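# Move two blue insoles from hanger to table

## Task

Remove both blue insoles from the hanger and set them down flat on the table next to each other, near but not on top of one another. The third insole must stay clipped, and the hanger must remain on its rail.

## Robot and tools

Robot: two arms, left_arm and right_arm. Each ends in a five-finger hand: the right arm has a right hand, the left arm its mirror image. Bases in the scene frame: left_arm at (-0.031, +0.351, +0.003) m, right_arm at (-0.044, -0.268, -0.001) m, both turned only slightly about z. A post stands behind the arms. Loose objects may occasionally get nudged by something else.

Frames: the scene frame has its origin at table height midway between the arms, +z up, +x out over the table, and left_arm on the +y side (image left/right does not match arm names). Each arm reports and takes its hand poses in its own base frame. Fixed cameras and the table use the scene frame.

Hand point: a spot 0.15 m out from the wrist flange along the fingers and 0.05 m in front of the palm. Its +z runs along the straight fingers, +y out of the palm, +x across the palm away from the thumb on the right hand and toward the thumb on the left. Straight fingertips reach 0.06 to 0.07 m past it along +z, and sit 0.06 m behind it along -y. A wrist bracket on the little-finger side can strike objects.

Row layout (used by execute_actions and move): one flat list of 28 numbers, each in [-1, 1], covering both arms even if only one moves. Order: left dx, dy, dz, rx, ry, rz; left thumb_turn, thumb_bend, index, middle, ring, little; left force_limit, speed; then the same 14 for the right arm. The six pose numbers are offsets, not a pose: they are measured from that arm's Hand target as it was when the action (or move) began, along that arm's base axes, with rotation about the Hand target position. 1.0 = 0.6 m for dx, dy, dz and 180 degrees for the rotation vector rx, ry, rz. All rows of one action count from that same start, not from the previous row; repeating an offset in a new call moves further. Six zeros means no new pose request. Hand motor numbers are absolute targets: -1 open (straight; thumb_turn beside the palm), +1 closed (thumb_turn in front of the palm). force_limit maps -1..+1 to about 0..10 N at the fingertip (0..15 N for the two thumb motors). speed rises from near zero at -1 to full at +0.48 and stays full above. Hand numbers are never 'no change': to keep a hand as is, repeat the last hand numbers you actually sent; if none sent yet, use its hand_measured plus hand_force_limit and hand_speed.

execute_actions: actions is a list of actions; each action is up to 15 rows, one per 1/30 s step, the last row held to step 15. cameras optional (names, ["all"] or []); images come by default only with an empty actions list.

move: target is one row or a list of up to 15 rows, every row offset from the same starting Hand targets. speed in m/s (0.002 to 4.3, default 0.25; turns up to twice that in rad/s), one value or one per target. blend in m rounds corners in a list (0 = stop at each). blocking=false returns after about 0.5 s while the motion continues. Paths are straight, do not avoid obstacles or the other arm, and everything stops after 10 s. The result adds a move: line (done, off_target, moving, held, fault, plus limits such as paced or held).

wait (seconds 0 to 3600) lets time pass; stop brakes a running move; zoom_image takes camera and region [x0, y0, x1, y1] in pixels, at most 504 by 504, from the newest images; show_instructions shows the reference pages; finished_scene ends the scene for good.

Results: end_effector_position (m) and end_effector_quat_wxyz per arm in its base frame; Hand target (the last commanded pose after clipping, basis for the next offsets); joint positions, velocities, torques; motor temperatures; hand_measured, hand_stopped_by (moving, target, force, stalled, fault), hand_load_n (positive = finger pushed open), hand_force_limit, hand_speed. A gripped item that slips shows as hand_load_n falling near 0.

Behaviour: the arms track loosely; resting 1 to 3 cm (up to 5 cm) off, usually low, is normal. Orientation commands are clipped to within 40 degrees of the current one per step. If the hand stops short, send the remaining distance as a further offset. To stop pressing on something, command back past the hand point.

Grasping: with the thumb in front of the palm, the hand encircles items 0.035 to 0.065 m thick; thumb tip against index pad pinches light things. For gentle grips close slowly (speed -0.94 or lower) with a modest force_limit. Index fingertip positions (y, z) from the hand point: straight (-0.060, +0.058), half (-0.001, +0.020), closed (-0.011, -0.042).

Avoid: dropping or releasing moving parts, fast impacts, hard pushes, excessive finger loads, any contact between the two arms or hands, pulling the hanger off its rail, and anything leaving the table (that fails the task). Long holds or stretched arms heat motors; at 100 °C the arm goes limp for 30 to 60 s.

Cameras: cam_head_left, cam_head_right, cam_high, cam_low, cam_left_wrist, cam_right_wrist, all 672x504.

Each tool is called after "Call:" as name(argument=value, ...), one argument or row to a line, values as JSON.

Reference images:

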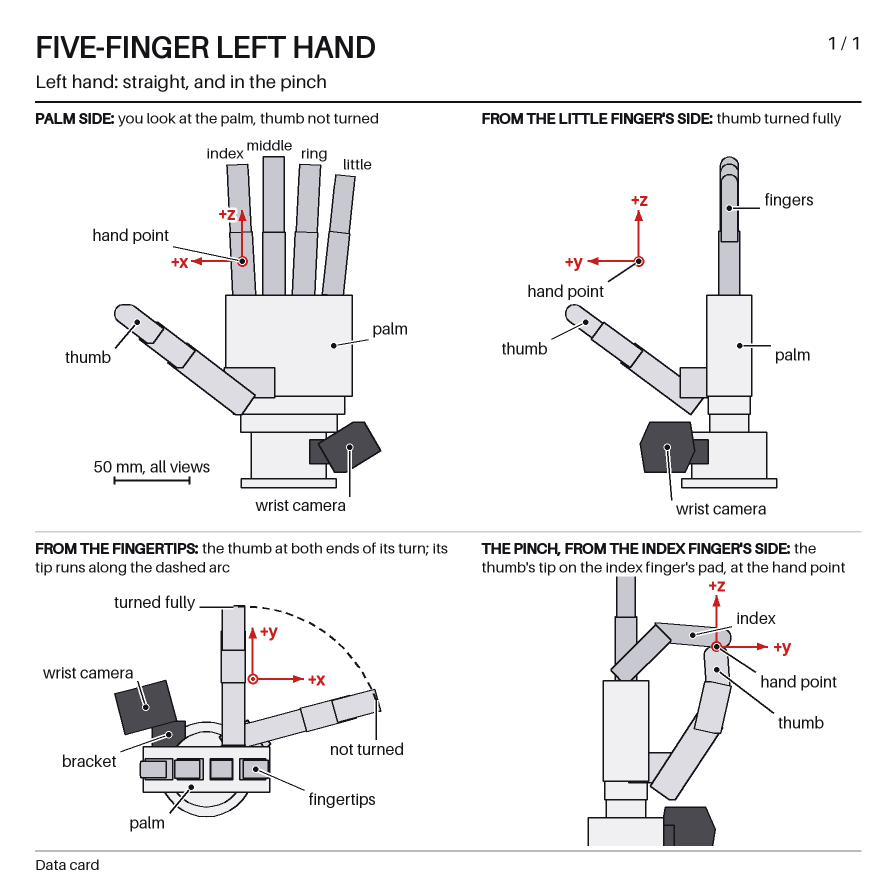

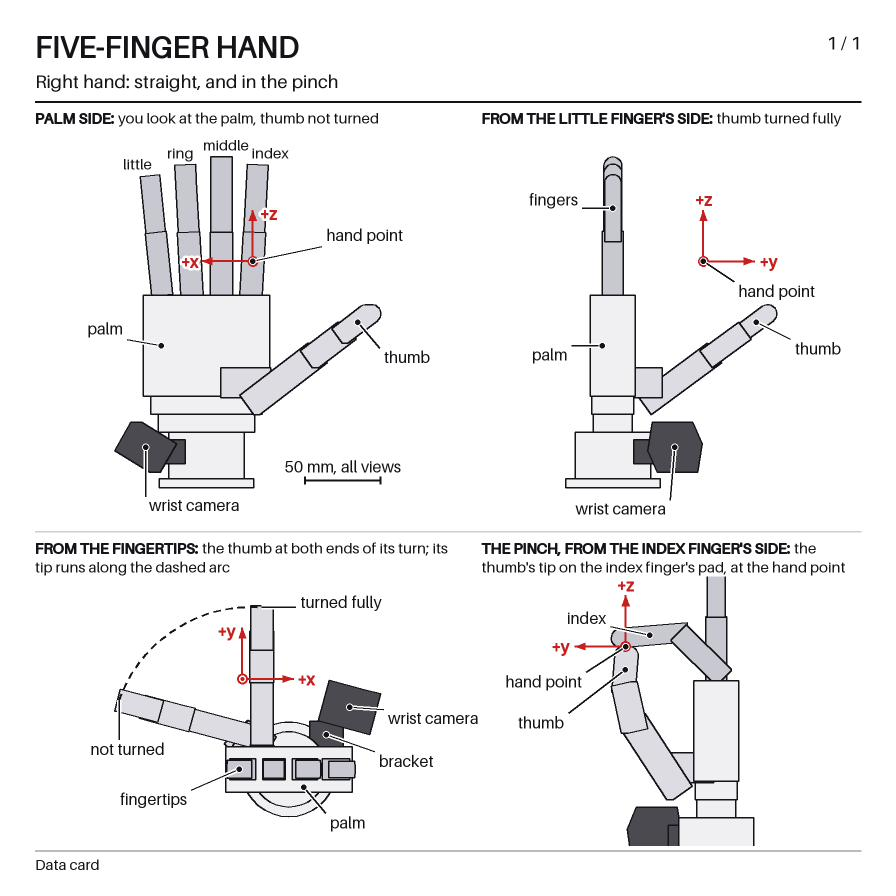

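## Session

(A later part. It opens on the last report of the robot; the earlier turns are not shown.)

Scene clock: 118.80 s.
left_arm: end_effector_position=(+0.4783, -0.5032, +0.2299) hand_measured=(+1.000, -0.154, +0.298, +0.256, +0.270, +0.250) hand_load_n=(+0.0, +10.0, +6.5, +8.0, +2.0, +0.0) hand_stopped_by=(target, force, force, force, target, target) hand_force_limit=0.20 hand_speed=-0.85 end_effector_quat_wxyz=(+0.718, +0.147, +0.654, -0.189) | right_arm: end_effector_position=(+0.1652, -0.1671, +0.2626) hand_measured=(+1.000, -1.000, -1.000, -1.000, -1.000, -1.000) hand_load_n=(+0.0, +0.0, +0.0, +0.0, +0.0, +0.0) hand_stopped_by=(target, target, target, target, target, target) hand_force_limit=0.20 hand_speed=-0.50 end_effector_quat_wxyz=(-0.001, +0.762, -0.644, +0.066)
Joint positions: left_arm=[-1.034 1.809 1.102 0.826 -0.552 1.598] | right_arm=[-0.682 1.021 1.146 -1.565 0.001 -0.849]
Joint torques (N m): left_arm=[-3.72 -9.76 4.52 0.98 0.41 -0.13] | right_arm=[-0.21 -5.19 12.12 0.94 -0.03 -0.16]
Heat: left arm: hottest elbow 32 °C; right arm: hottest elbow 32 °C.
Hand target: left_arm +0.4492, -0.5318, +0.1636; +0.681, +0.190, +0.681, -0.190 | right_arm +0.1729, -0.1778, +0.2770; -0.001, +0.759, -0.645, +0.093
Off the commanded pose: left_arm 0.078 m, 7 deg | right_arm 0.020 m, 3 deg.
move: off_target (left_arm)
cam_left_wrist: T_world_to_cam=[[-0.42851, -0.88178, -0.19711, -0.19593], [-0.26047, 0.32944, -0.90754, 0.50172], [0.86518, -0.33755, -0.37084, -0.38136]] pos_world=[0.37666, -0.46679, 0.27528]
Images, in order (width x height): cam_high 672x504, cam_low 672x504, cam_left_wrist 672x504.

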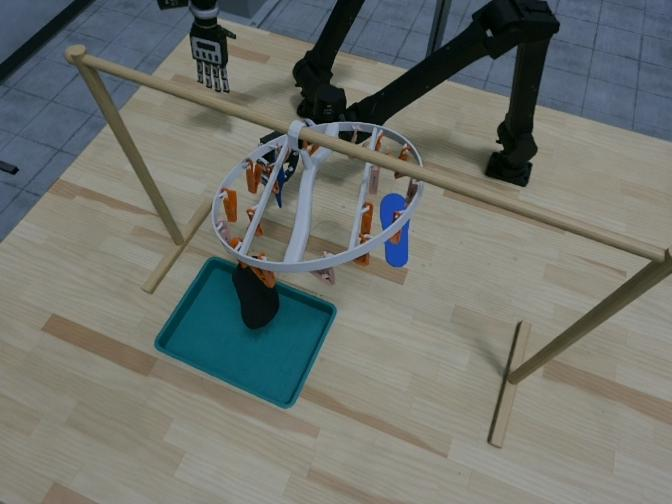

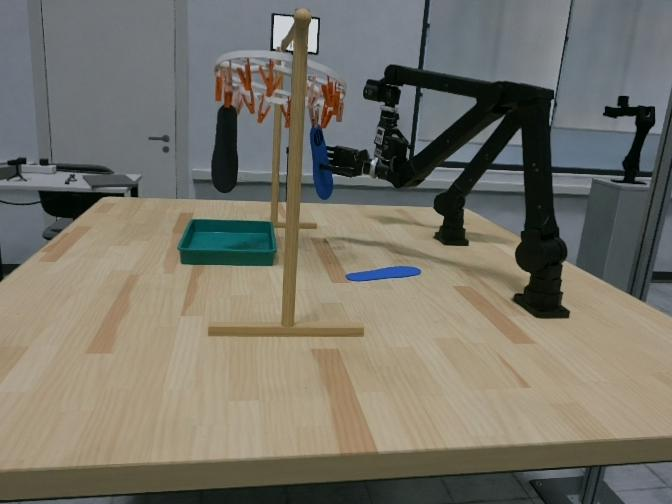

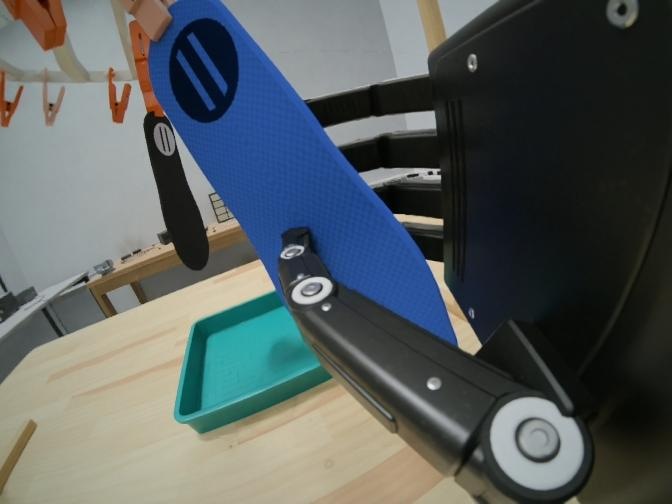

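Call:
move(
  target=[
    [-0.03,-0.01,-0.06,0,0,0,1,0.35,0.5,0.5,0.27,0.25,0.2,-0.85, 0,0,0,0,0,0,1,-1,-1,-1,-1,-1,0.2,-0.5],
  ],
  speed=0.05,
  cameras=["cam_left_wrist","cam_low","cam_high"],
)

Scene clock: 122.00 s.
left_arm: end_effector_position=(+0.4291, -0.5293, +0.1081) hand_measured=(+1.000, -0.154, +0.298, +0.256, +0.270, +0.250) hand_load_n=(+0.0, +9.5, +7.5, +7.5, +0.5, +0.0) hand_stopped_by=(target, force, force, force, target, target) hand_force_limit=0.20 hand_speed=-0.85 end_effector_quat_wxyz=(+0.671, +0.206, +0.691, -0.174) | right_arm: end_effector_position=(+0.1652, -0.1671, +0.2626) hand_measured=(+1.000, -1.000, -1.000, -1.000, -1.000, -1.000) hand_load_n=(+0.0, +0.0, +0.0, +0.0, +0.0, +0.0) hand_stopped_by=(target, target, target, target, target, target) hand_force_limit=0.20 hand_speed=-0.50 end_effector_quat_wxyz=(-0.001, +0.762, -0.644, +0.066)
Joint positions: left_arm=[-1.121 1.969 1.044 0.877 -0.577 1.58] | right_arm=[-0.682 1.021 1.146 -1.565 0.001 -0.849]
Joint torques (N m): left_arm=[0.56 -17.44 7.25 2.44 -0.09 0.01] | right_arm=[0.09 -5.25 12.22 0.9 -0.02 -0.19]
Heat: left arm: hottest elbow 32 °C; right arm: hottest elbow 33 °C.
Hand target: left_arm +0.4312, -0.5378, +0.1275; +0.681, +0.190, +0.681, -0.190 | right_arm +0.1729, -0.1778, +0.2770; -0.001, +0.759, -0.645, +0.093
Off the commanded pose: left_arm 0.021 m, 3 deg | right_arm 0.020 m, 3 deg.
move: off_target (left_arm)
cam_left_wrist: T_world_to_cam=[[-0.50262, -0.82185, -0.26819, -0.19288], [-0.31295, 0.46216, -0.82974, 0.47131], [0.80587, -0.33312, -0.4895, -0.35211]] pos_world=[0.33431, -0.49363, 0.16698]
Images, in order (width x height): cam_high 672x504, cam_low 672x504, cam_left_wrist 672x504.

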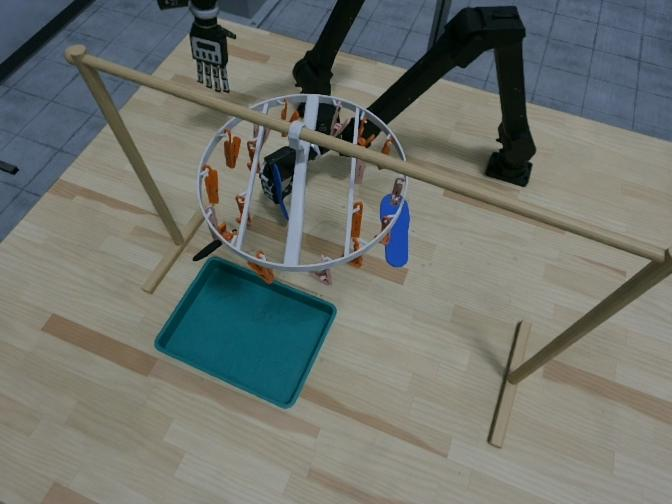

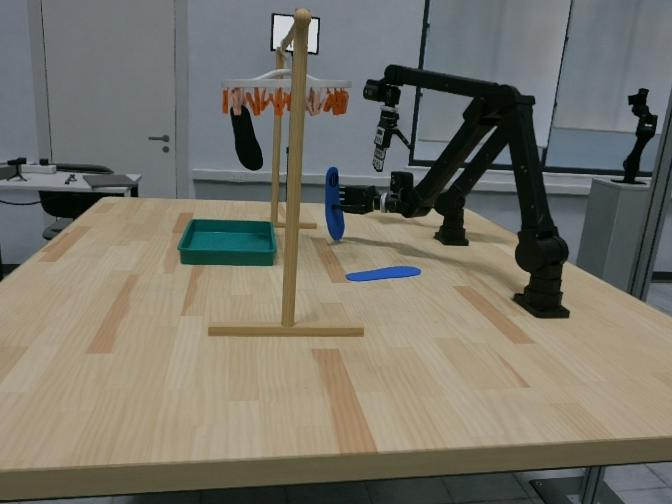

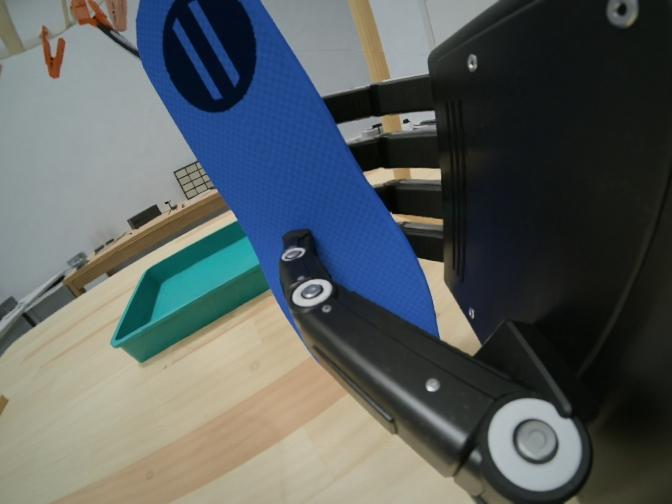

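Call:
wait(
  seconds=2,
  cameras=["cam_low","cam_high","cam_head_right"],
)

Call:
zoom_image(
  camera="cam_low",
  region=[200, 60, 400, 260],
)

Scene clock: 124.10 s.
left_arm: end_effector_position=(+0.4283, -0.5300, +0.1081) hand_measured=(+1.000, -0.154, +0.298, +0.256, +0.270, +0.250) hand_load_n=(+0.0, +9.0, +8.0, +8.0, +0.5, +0.0) hand_stopped_by=(target, force, force, force, target, target) hand_force_limit=0.20 hand_speed=-0.85 end_effector_quat_wxyz=(+0.670, +0.206, +0.691, -0.174) | right_arm: end_effector_position=(+0.1652, -0.1671, +0.2626) hand_measured=(+1.000, -1.000, -1.000, -1.000, -1.000, -1.000) hand_load_n=(+0.0, +0.0, +0.0, +0.0, +0.0, +0.0) hand_stopped_by=(target, target, target, target, target, target) hand_force_limit=0.20 hand_speed=-0.50 end_effector_quat_wxyz=(-0.001, +0.762, -0.644, +0.066)
Joint positions: left_arm=[-1.122 1.969 1.044 0.877 -0.577 1.58] | right_arm=[-0.682 1.021 1.146 -1.565 0.001 -0.849]
Joint torques (N m): left_arm=[0.38 -17.55 7.25 2.41 -0.09 0.01] | right_arm=[-0.21 -5.25 12.15 0.95 -0.03 -0.22]
Heat: left arm: hottest elbow 31 °C; right arm: hottest elbow 33 °C.
Hand target: left_arm +0.4312, -0.5378, +0.1275; +0.681, +0.190, +0.681, -0.190 | right_arm +0.1729, -0.1778, +0.2770; -0.001, +0.759, -0.645, +0.093
Off the commanded pose: left_arm 0.021 m, 3 deg | right_arm 0.020 m, 3 deg.
wait: 2.00 s; at rest by 0.07 s
Images, in order (width x height): cam_head_right 672x504, cam_high 672x504, cam_low 672x504.

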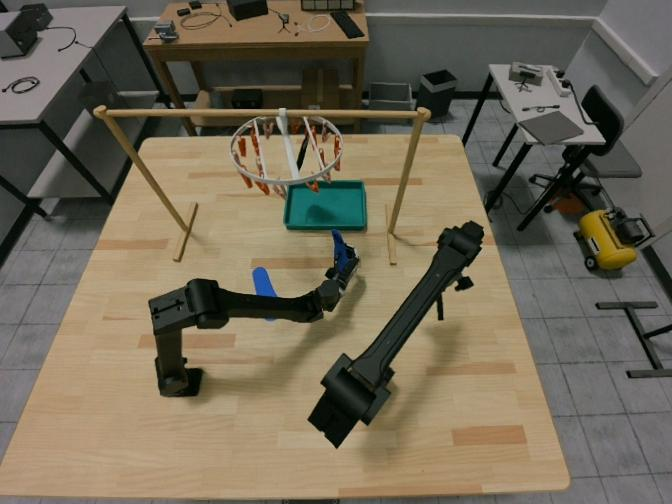

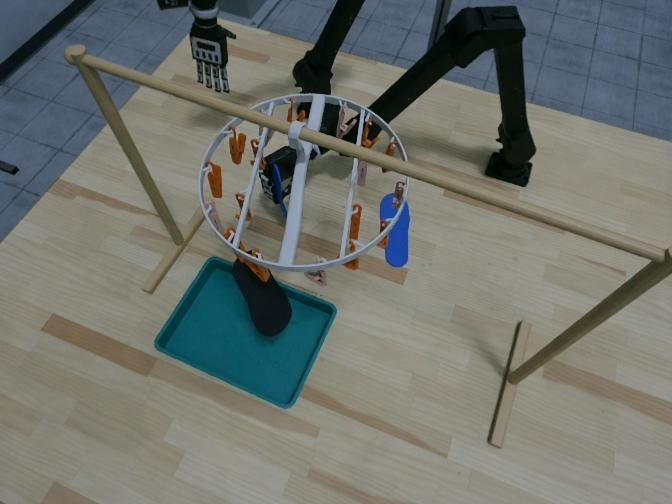

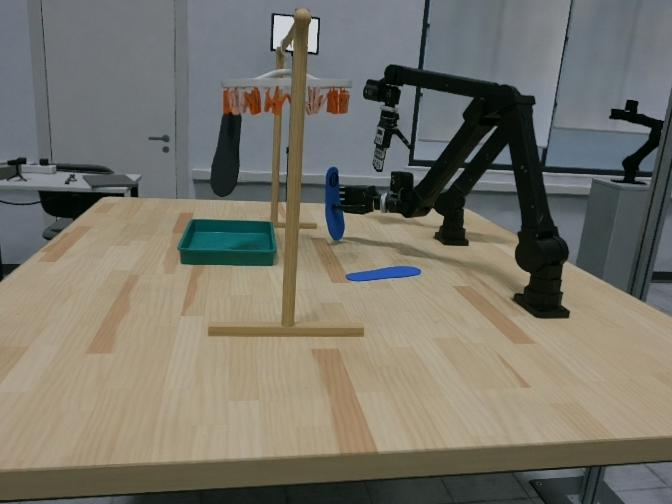

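Scaled by 2.520 from the camera's image (finer frame: 960x720).

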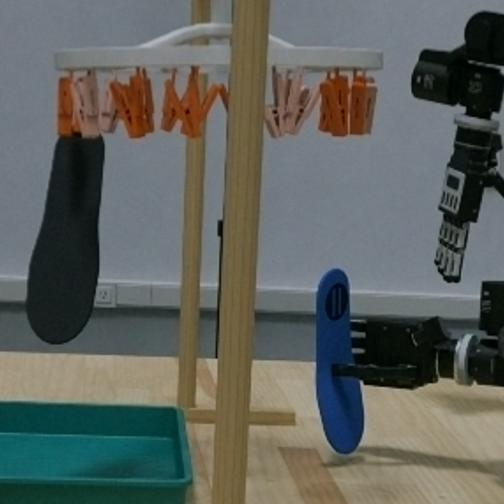

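Call:
move(
  target=[
    [-0.133,0.083,0.167,0.086,0.1425,0,1,0.35,0.5,0.5,0.27,0.25,0.2,-0.85, 0,0,0,0,0,0,1,-1,-1,-1,-1,-1,0.2,-0.5],
    [-0.183,0.167,0.25,0.252,0.416,0,1,0.35,0.5,0.5,0.27,0.25,0.2,-0.85, 0,0,0,0,0,0,1,-1,-1,-1,-1,-1,0.2,-0.5],
  ],
  speed=0.2,
  blend=0.03,
  cameras=["all"],
)

Scene clock: 130.23 s.
left_arm: end_effector_position=(+0.3124, -0.4328, +0.2628) hand_measured=(+1.000, -0.154, +0.298, +0.256, +0.270, +0.250) hand_load_n=(+0.0, +9.5, +7.5, +8.0, +0.5, +0.0) hand_stopped_by=(target, force, force, force, target, target) hand_force_limit=0.20 hand_speed=-0.85 end_effector_quat_wxyz=(+0.027, +0.270, +0.963, -0.008) | right_arm: end_effector_position=(+0.1652, -0.1671, +0.2626) hand_measured=(+1.000, -1.000, -1.000, -1.000, -1.000, -1.000) hand_load_n=(+0.0, +0.0, +0.0, +0.0, +0.0, +0.0) hand_stopped_by=(target, target, target, target, target, target) hand_force_limit=0.20 hand_speed=-0.50 end_effector_quat_wxyz=(-0.001, +0.762, -0.644, +0.066)
Joint positions: left_arm=[-1.027 1.864 2.019 -1.676 -0.026 1.09] | right_arm=[-0.682 1.021 1.146 -1.565 0.001 -0.849]
Joint torques (N m): left_arm=[1.44 -16.97 10.84 0.05 0.01 0.18] | right_arm=[0.21 -5.25 12.22 0.87 -0.04 -0.18]
Heat: left arm: hottest elbow 31 °C; right arm: hottest elbow 33 °C.
Hand target: left_arm +0.3214, -0.4377, +0.2775; +0.021, +0.269, +0.963, -0.006 | right_arm +0.1729, -0.1778, +0.2770; -0.001, +0.759, -0.645, +0.093
Off the commanded pose: left_arm 0.018 m, 1 deg | right_arm 0.020 m, 3 deg.
joint sent to its limit (left arm) — joint 4 (wrist pitch), lower limit. The joint targets are off in position, not in orientation.
move: off_target (left_arm)
cam_left_wrist: T_world_to_cam=[[-0.70399, -0.70998, -0.01812, -0.08501], [-0.64847, 0.63217, 0.42408, 0.3675], [-0.28963, 0.3103, -0.90545, 0.57984]] pos_world=[0.34641, -0.4726, 0.36762]
cam_right_wrist: T_world_to_cam=[[-0.91913, -0.39014, -0.05467, 0.1006], [-0.3757, 0.8263, 0.41961, 0.08608], [-0.11853, 0.40622, -0.90606, 0.43838]] pos_world=[0.17677, -0.20996, 0.36658]

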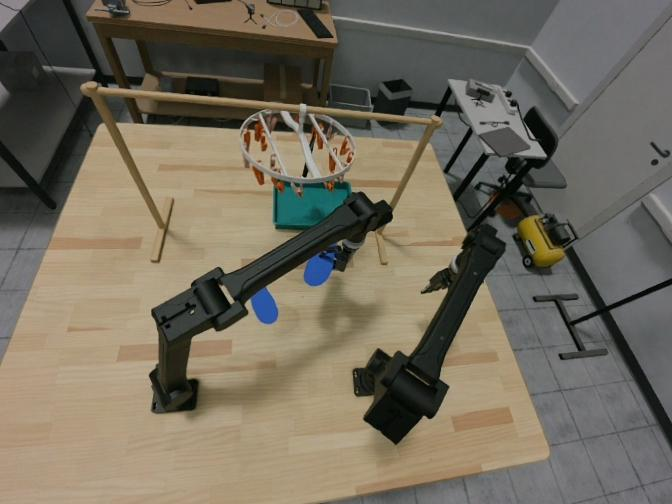

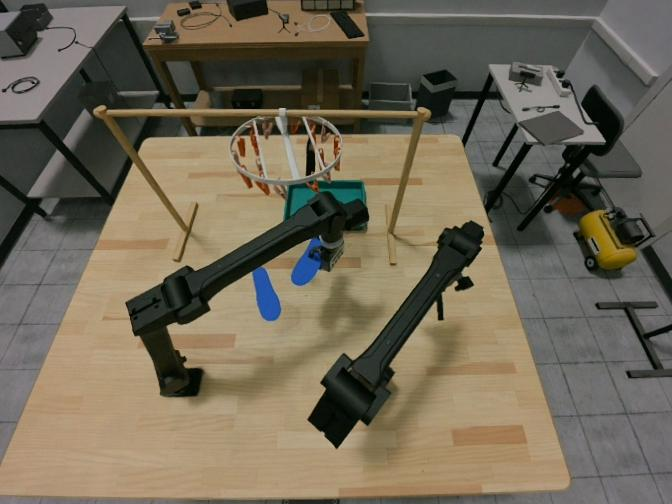

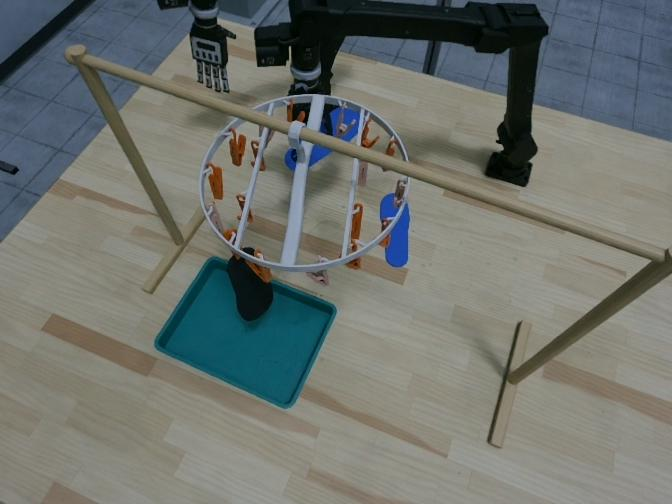

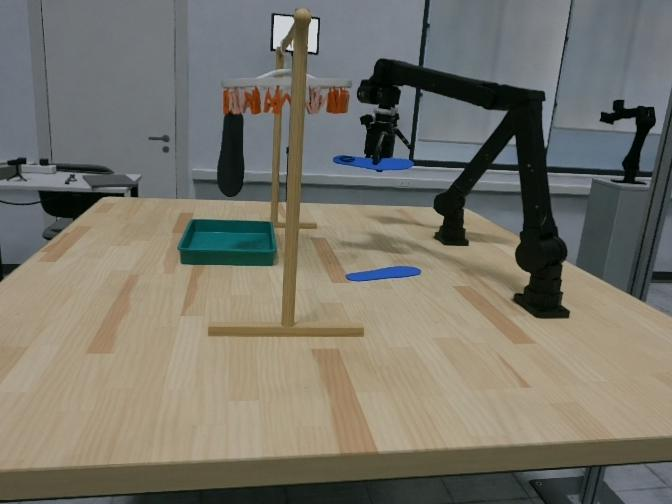

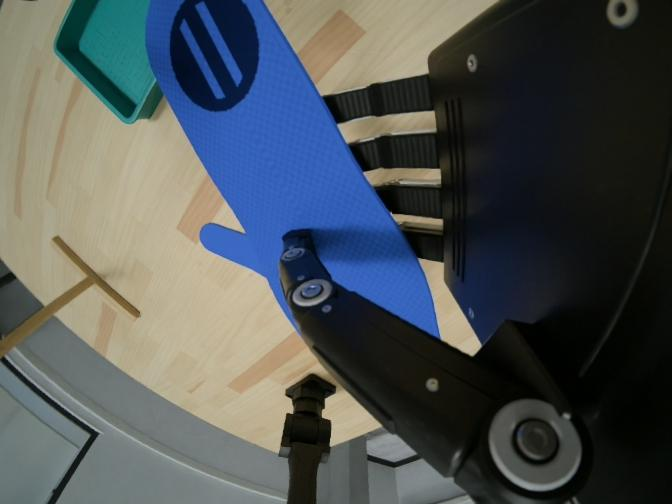

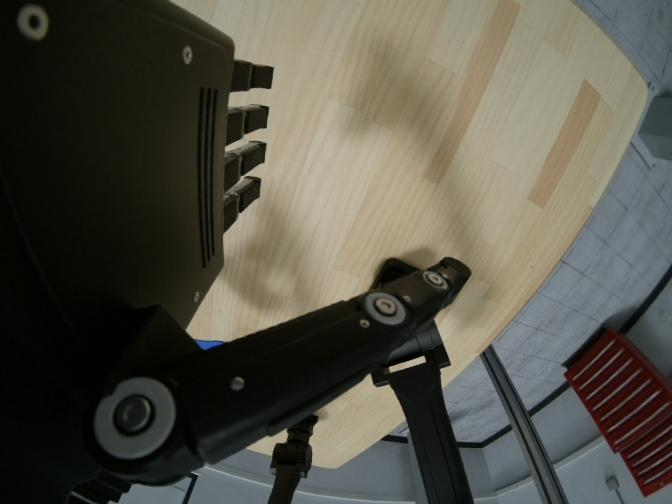

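Call:
zoom_image(
  camera="cam_head_left",
  region=[230, 210, 400, 340],
)

Call:
zoom_image(
  camera="cam_head_right",
  region=[230, 210, 400, 340],
)

Call:
zoom_image(
  camera="cam_low",
  region=[310, 130, 440, 290],
)

Scaled by 2.965 from the camera's image (finer frame: 960x720).

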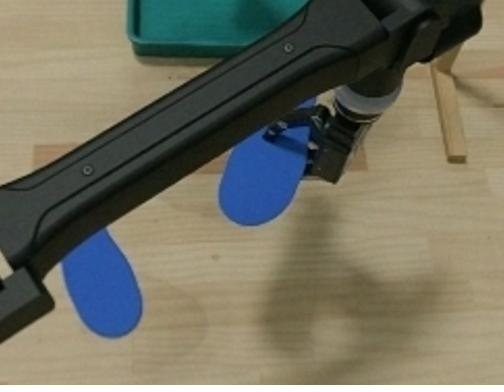

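Scaled by 2.965 from the camera's image (finer frame: 960x720).

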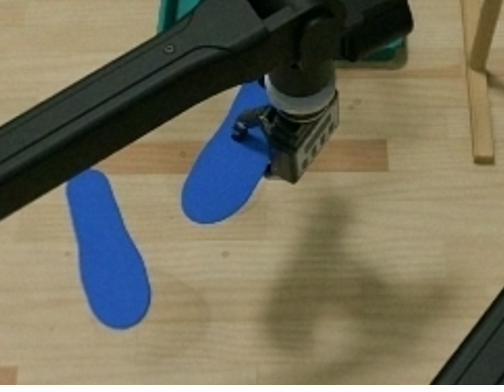

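Scaled by 3.150 from the camera's image (finer frame: 960x720).

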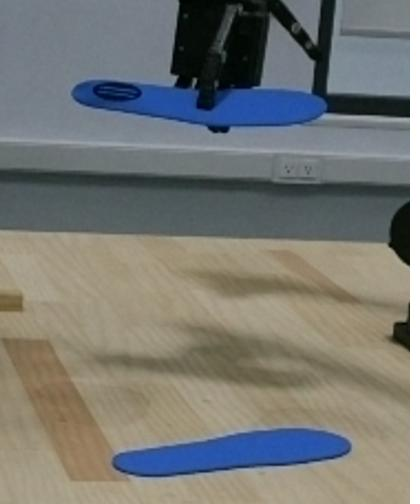

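Call:
move(
  target=[
    [-0.002,0.148,-0.2,0,0,0.1856,1,0.35,0.5,0.5,0.27,0.25,0.2,-0.85, 0,0,0,0,0,0,1,-1,-1,-1,-1,-1,0.2,-0.5],
  ],
  speed=0.15,
  cameras=["cam_head_left","cam_head_right","cam_high","cam_low","cam_left_wrist"],
)

Call:
zoom_image(
  camera="cam_head_left",
  region=[210, 220, 350, 350],
)

Call:
zoom_image(
  camera="cam_head_right",
  region=[210, 220, 350, 350],
)

Call:
zoom_image(
  camera="cam_low",
  region=[310, 160, 450, 300],
)

Call:
zoom_image(
  camera="cam_high",
  region=[240, 80, 440, 280],
)

Scene clock: 133.83 s.
left_arm: end_effector_position=(+0.3150, -0.3486, +0.1492) hand_measured=(+1.000, -0.154, +0.298, +0.256, +0.270, +0.250) hand_load_n=(+0.0, +9.5, +7.5, +7.5, +0.5, +0.0) hand_stopped_by=(target, force, force, force, target, target) hand_force_limit=0.20 hand_speed=-0.85 end_effector_quat_wxyz=(+0.010, -0.009, +1.000, +0.013) | right_arm: end_effector_position=(+0.1652, -0.1671, +0.2626) hand_measured=(+1.000, -1.000, -1.000, -1.000, -1.000, -1.000) hand_load_n=(+0.0, +0.0, +0.0, +0.0, +0.0, +0.0) hand_stopped_by=(target, target, target, target, target, target) hand_force_limit=0.20 hand_speed=-0.50 end_effector_quat_wxyz=(-0.001, +0.762, -0.644, +0.066)
Joint positions: left_arm=[-0.877 1.768 1.577 -1.388 -0.032 0.675] | right_arm=[-0.682 1.021 1.146 -1.565 0.001 -0.849]
Joint torques (N m): left_arm=[0.97 -17.26 7.31 0.75 -0.15 -0.04] | right_arm=[-0.21 -5.01 12.08 0.9 -0.02 -0.18]
Heat: left arm: hottest elbow 31 °C; right arm: hottest elbow 33 °C.
Hand target: left_arm +0.3202, -0.3488, +0.1575; +0.021, -0.019, +1.000, +0.001 | right_arm +0.1729, -0.1778, +0.2770; -0.001, +0.759, -0.645, +0.093
Off the commanded pose: left_arm 0.010 m, 2 deg | right_arm 0.020 m, 3 deg.
move: done
cam_left_wrist: T_world_to_cam=[[-0.21507, -0.976, -0.03432, -0.2699], [-0.87018, 0.17556, 0.4604, 0.26932], [-0.44332, 0.12888, -0.88705, 0.43405]] pos_world=[0.36874, -0.36665, 0.25177]

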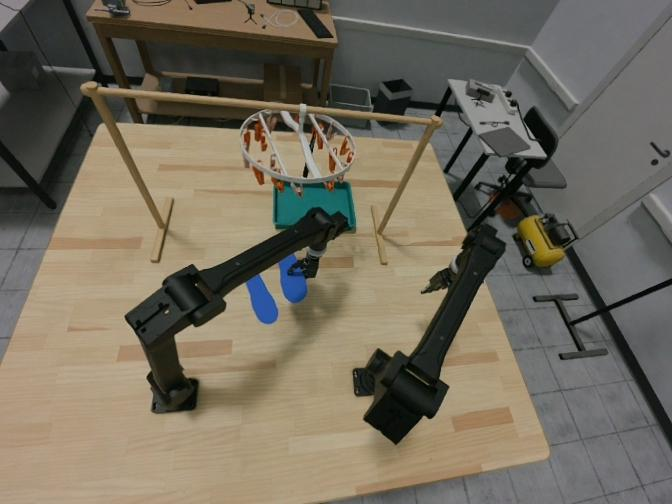

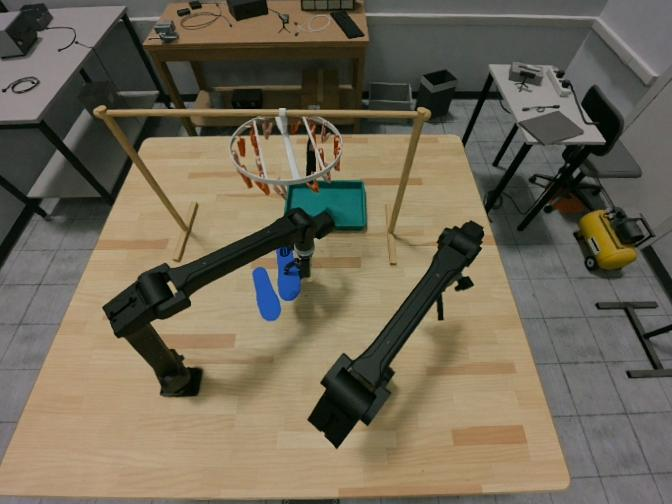

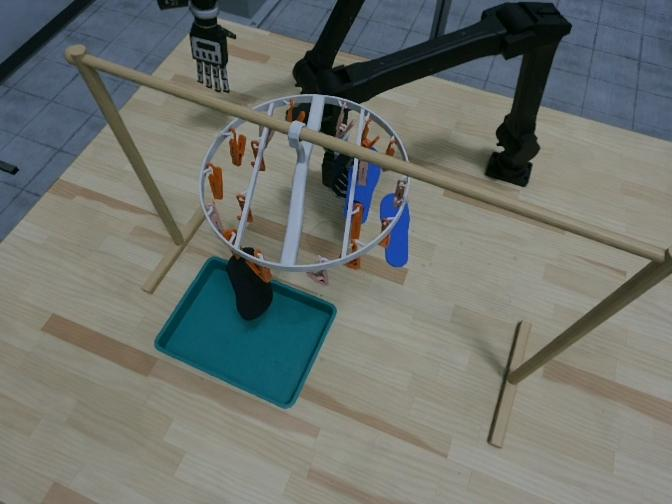

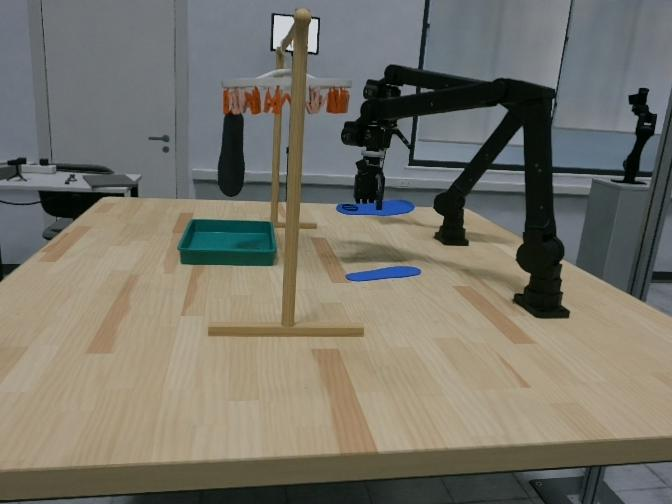

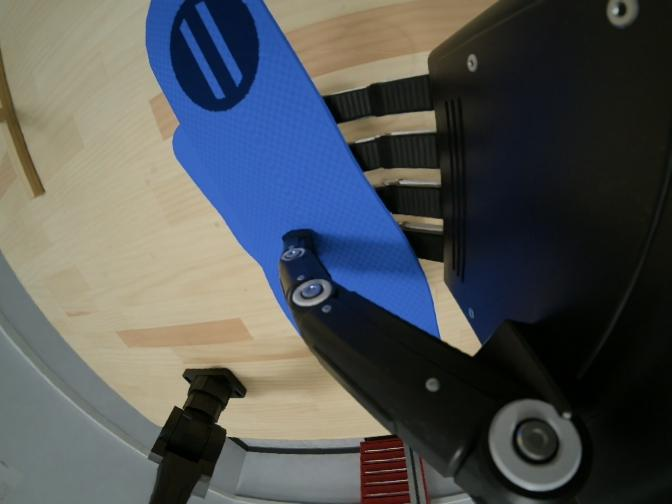

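Scaled by 3.600 from the camera's image (finer frame: 960x720).

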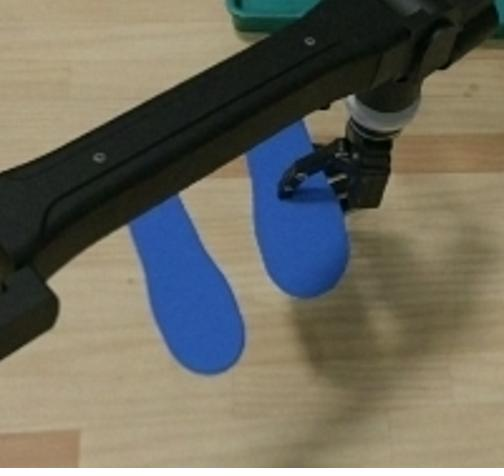

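Scaled by 3.600 from the camera's image (finer frame: 960x720).

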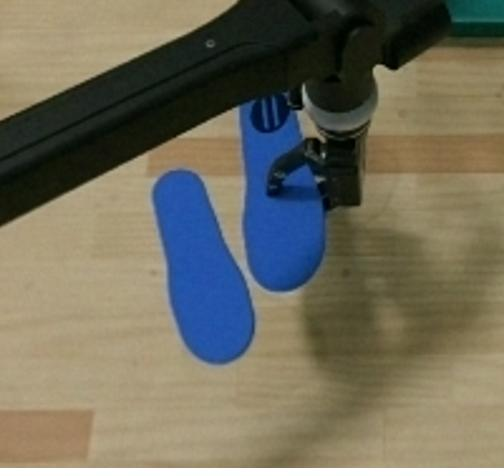

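Scaled by 3.600 from the camera's image (finer frame: 960x720).

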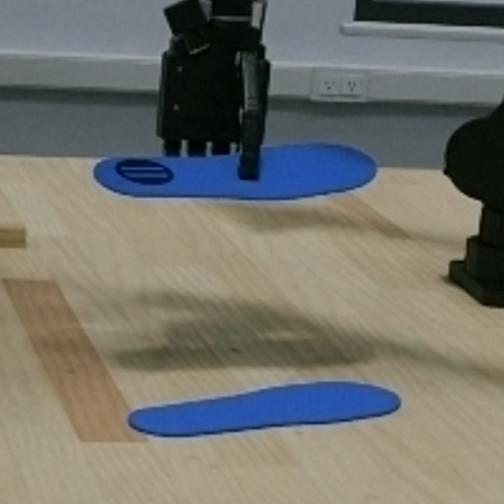

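Scaled by 2.520 from the camera's image (finer frame: 960x720).

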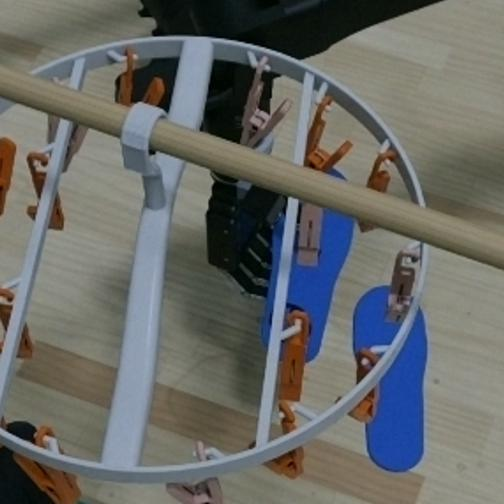

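Call:
move(
  target=[
    [0,0.0,-0.1525,-0.0667,0,0.028,1,0.35,0.5,0.5,0.27,0.25,0.2,-0.85, 0,0,0,0,0,0,1,-1,-1,-1,-1,-1,0.2,-0.5],
  ],
  speed=0.1,
  cameras=["cam_head_left","cam_head_right","cam_high","cam_low","cam_left_wrist"],
)

Call:
zoom_image(
  camera="cam_head_right",
  region=[210, 220, 350, 350],
)

Call:
zoom_image(
  camera="cam_low",
  region=[310, 160, 450, 300],
)

Scene clock: 136.83 s.
left_arm: end_effector_position=(+0.3136, -0.3465, +0.0572) hand_measured=(+1.000, -0.154, +0.298, +0.256, +0.270, +0.250) hand_load_n=(+0.0, +9.5, +7.5, +7.5, +0.5, +0.0) hand_stopped_by=(target, force, force, force, target, target) hand_force_limit=0.20 hand_speed=-0.85 end_effector_quat_wxyz=(+0.009, -0.056, +0.994, -0.089) | right_arm: end_effector_position=(+0.1652, -0.1671, +0.2626) hand_measured=(+1.000, -1.000, -1.000, -1.000, -1.000, -1.000) hand_load_n=(+0.0, +0.0, +0.0, +0.0, +0.0, +0.0) hand_stopped_by=(target, target, target, target, target, target) hand_force_limit=0.20 hand_speed=-0.50 end_effector_quat_wxyz=(-0.001, +0.762, -0.644, +0.066)
Joint positions: left_arm=[-0.816 1.726 1.289 -0.985 0.1 0.634] | right_arm=[-0.682 1.021 1.146 -1.565 0.001 -0.849]
Joint torques (N m): left_arm=[1.61 -16.32 6.98 1.11 0.13 -0.04] | right_arm=[-0.03 -5.3 12.18 0.91 -0.02 -0.2]
Heat: left arm: hottest elbow 31 °C; right arm: hottest elbow 33 °C.
Hand target: left_arm +0.3202, -0.3488, +0.0660; +0.019, -0.065, +0.992, -0.103 | right_arm +0.1729, -0.1778, +0.2770; -0.001, +0.759, -0.645, +0.093
Off the commanded pose: left_arm 0.011 m, 2 deg | right_arm 0.020 m, 3 deg.
move: off_target (left_arm)
cam_left_wrist: T_world_to_cam=[[-0.12427, -0.97823, 0.16618, -0.31201], [-0.88742, 0.18449, 0.42244, 0.32079], [-0.4439, -0.09497, -0.89103, 0.27438]] pos_world=[0.36771, -0.33834, 0.16082]

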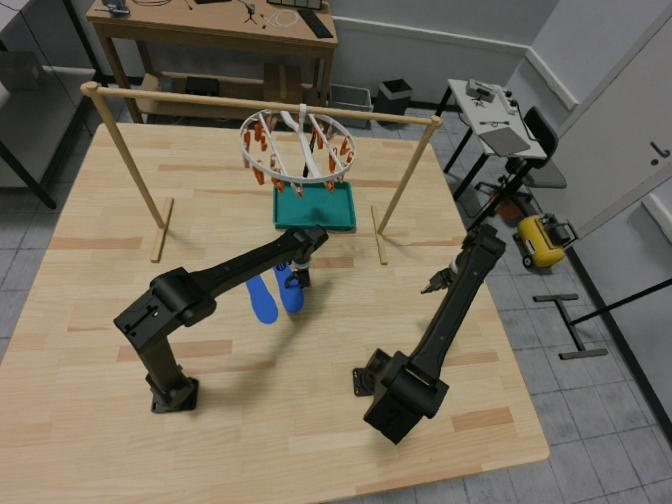

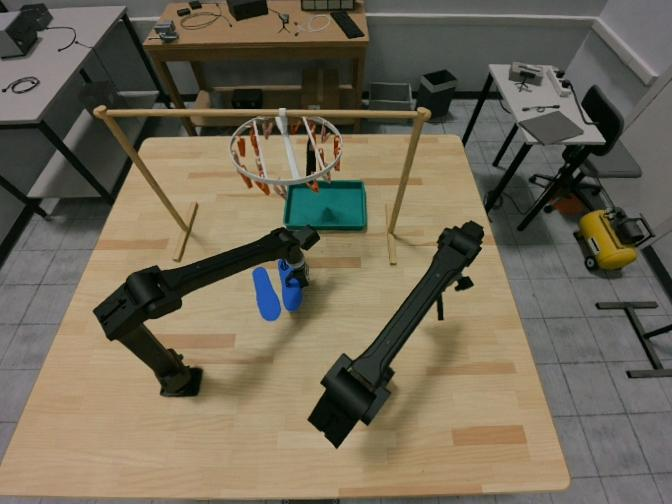

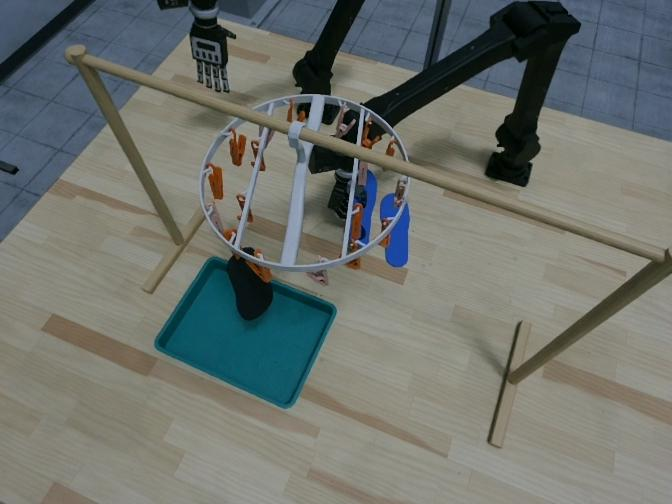

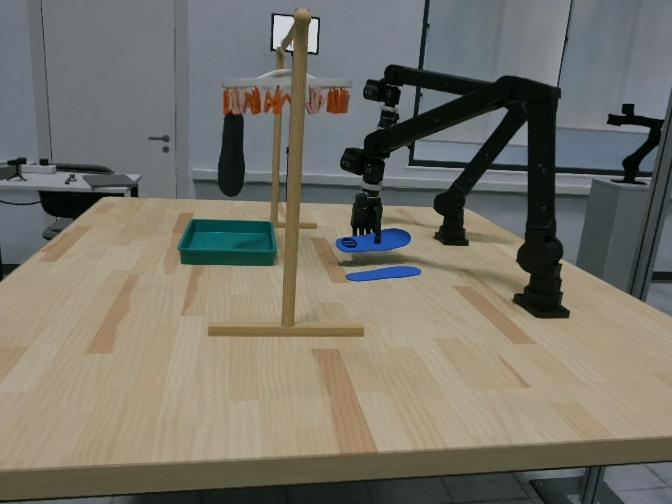

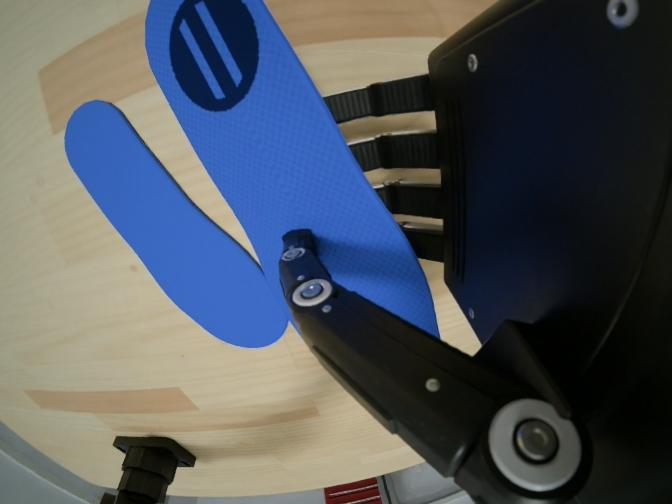

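Scaled by 3.600 from the camera's image (finer frame: 960x720).

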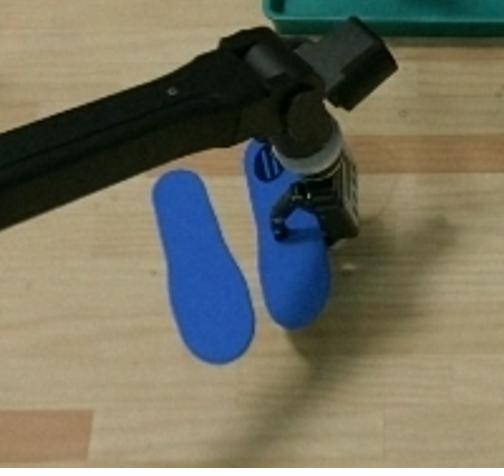

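Scaled by 3.600 from the camera's image (finer frame: 960x720).

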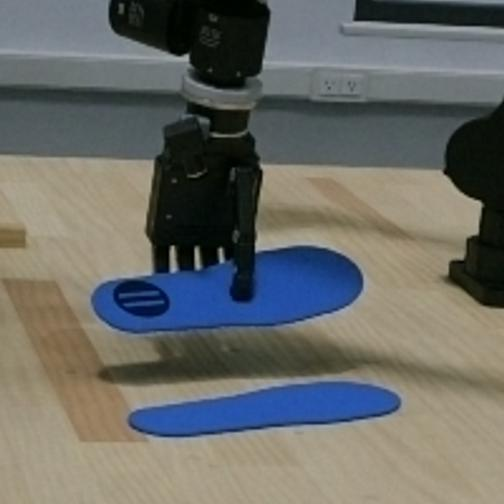

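Call:
move(
  target=[
    [0,0.0,-0.05,0,0,0,1,0.35,0.5,0.5,0.27,0.25,0.2,-0.85, 0,0,0,0,0,0,1,-1,-1,-1,-1,-1,0.2,-0.5],
  ],
  speed=0.04,
  cameras=["cam_head_right","cam_low"],
)

Call:
zoom_image(
  camera="cam_head_right",
  region=[210, 220, 350, 350],
)

Call:
zoom_image(
  camera="cam_low",
  region=[310, 160, 450, 300],
)

Scene clock: 138.87 s.
left_arm: end_effector_position=(+0.3145, -0.3475, +0.0381) hand_measured=(+1.000, -0.154, +0.298, +0.256, +0.270, +0.250) hand_load_n=(+0.0, +9.5, +8.0, +7.5, +0.5, +0.0) hand_stopped_by=(target, force, force, force, target, target) hand_force_limit=0.20 hand_speed=-0.85 end_effector_quat_wxyz=(+0.017, -0.056, +0.993, -0.098) | right_arm: end_effector_position=(+0.1652, -0.1671, +0.2626) hand_measured=(+1.000, -1.000, -1.000, -1.000, -1.000, -1.000) hand_load_n=(+0.0, +0.0, +0.0, +0.0, +0.0, +0.0) hand_stopped_by=(target, target, target, target, target, target) hand_force_limit=0.20 hand_speed=-0.50 end_effector_quat_wxyz=(-0.001, +0.762, -0.644, +0.066)
Joint positions: left_arm=[-0.816 1.735 1.248 -0.91 0.1 0.634] | right_arm=[-0.682 1.021 1.146 -1.565 0.001 -0.849]
Joint torques (N m): left_arm=[1.55 -13.92 6.94 1.16 0.13 -0.04] | right_arm=[0.26 -5.07 12.21 0.9 -0.01 -0.19]
Heat: left arm: hottest elbow 31 °C; right arm: hottest elbow 33 °C.
Hand target: left_arm +0.3202, -0.3488, +0.0360; +0.019, -0.065, +0.992, -0.103 | right_arm +0.1729, -0.1778, +0.2770; -0.001, +0.759, -0.645, +0.093
Off the commanded pose: left_arm 0.006 m, 1 deg | right_arm 0.020 m, 3 deg.
move: done

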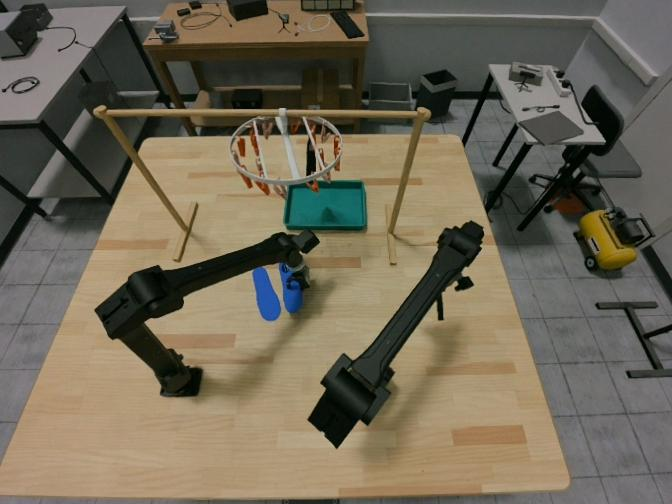

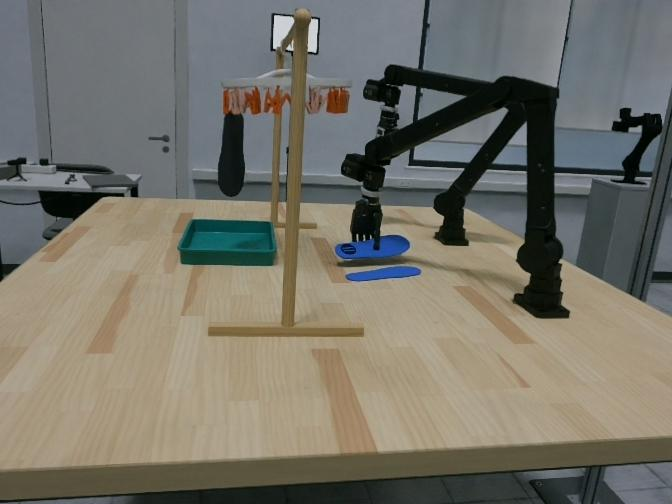

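Scaled by 3.600 from the camera's image (finer frame: 960x720).

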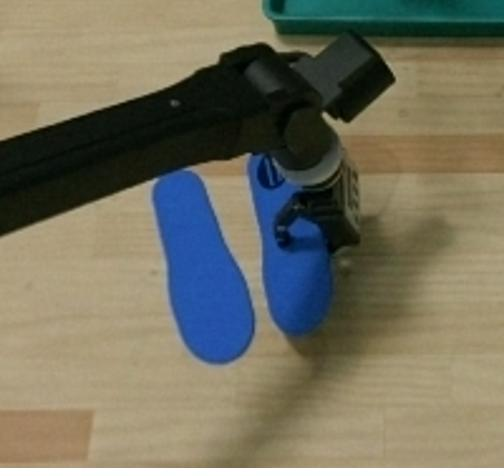

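Scaled by 3.600 from the camera's image (finer frame: 960x720).

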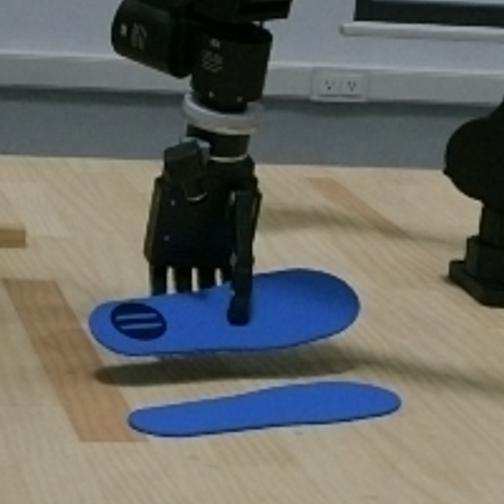

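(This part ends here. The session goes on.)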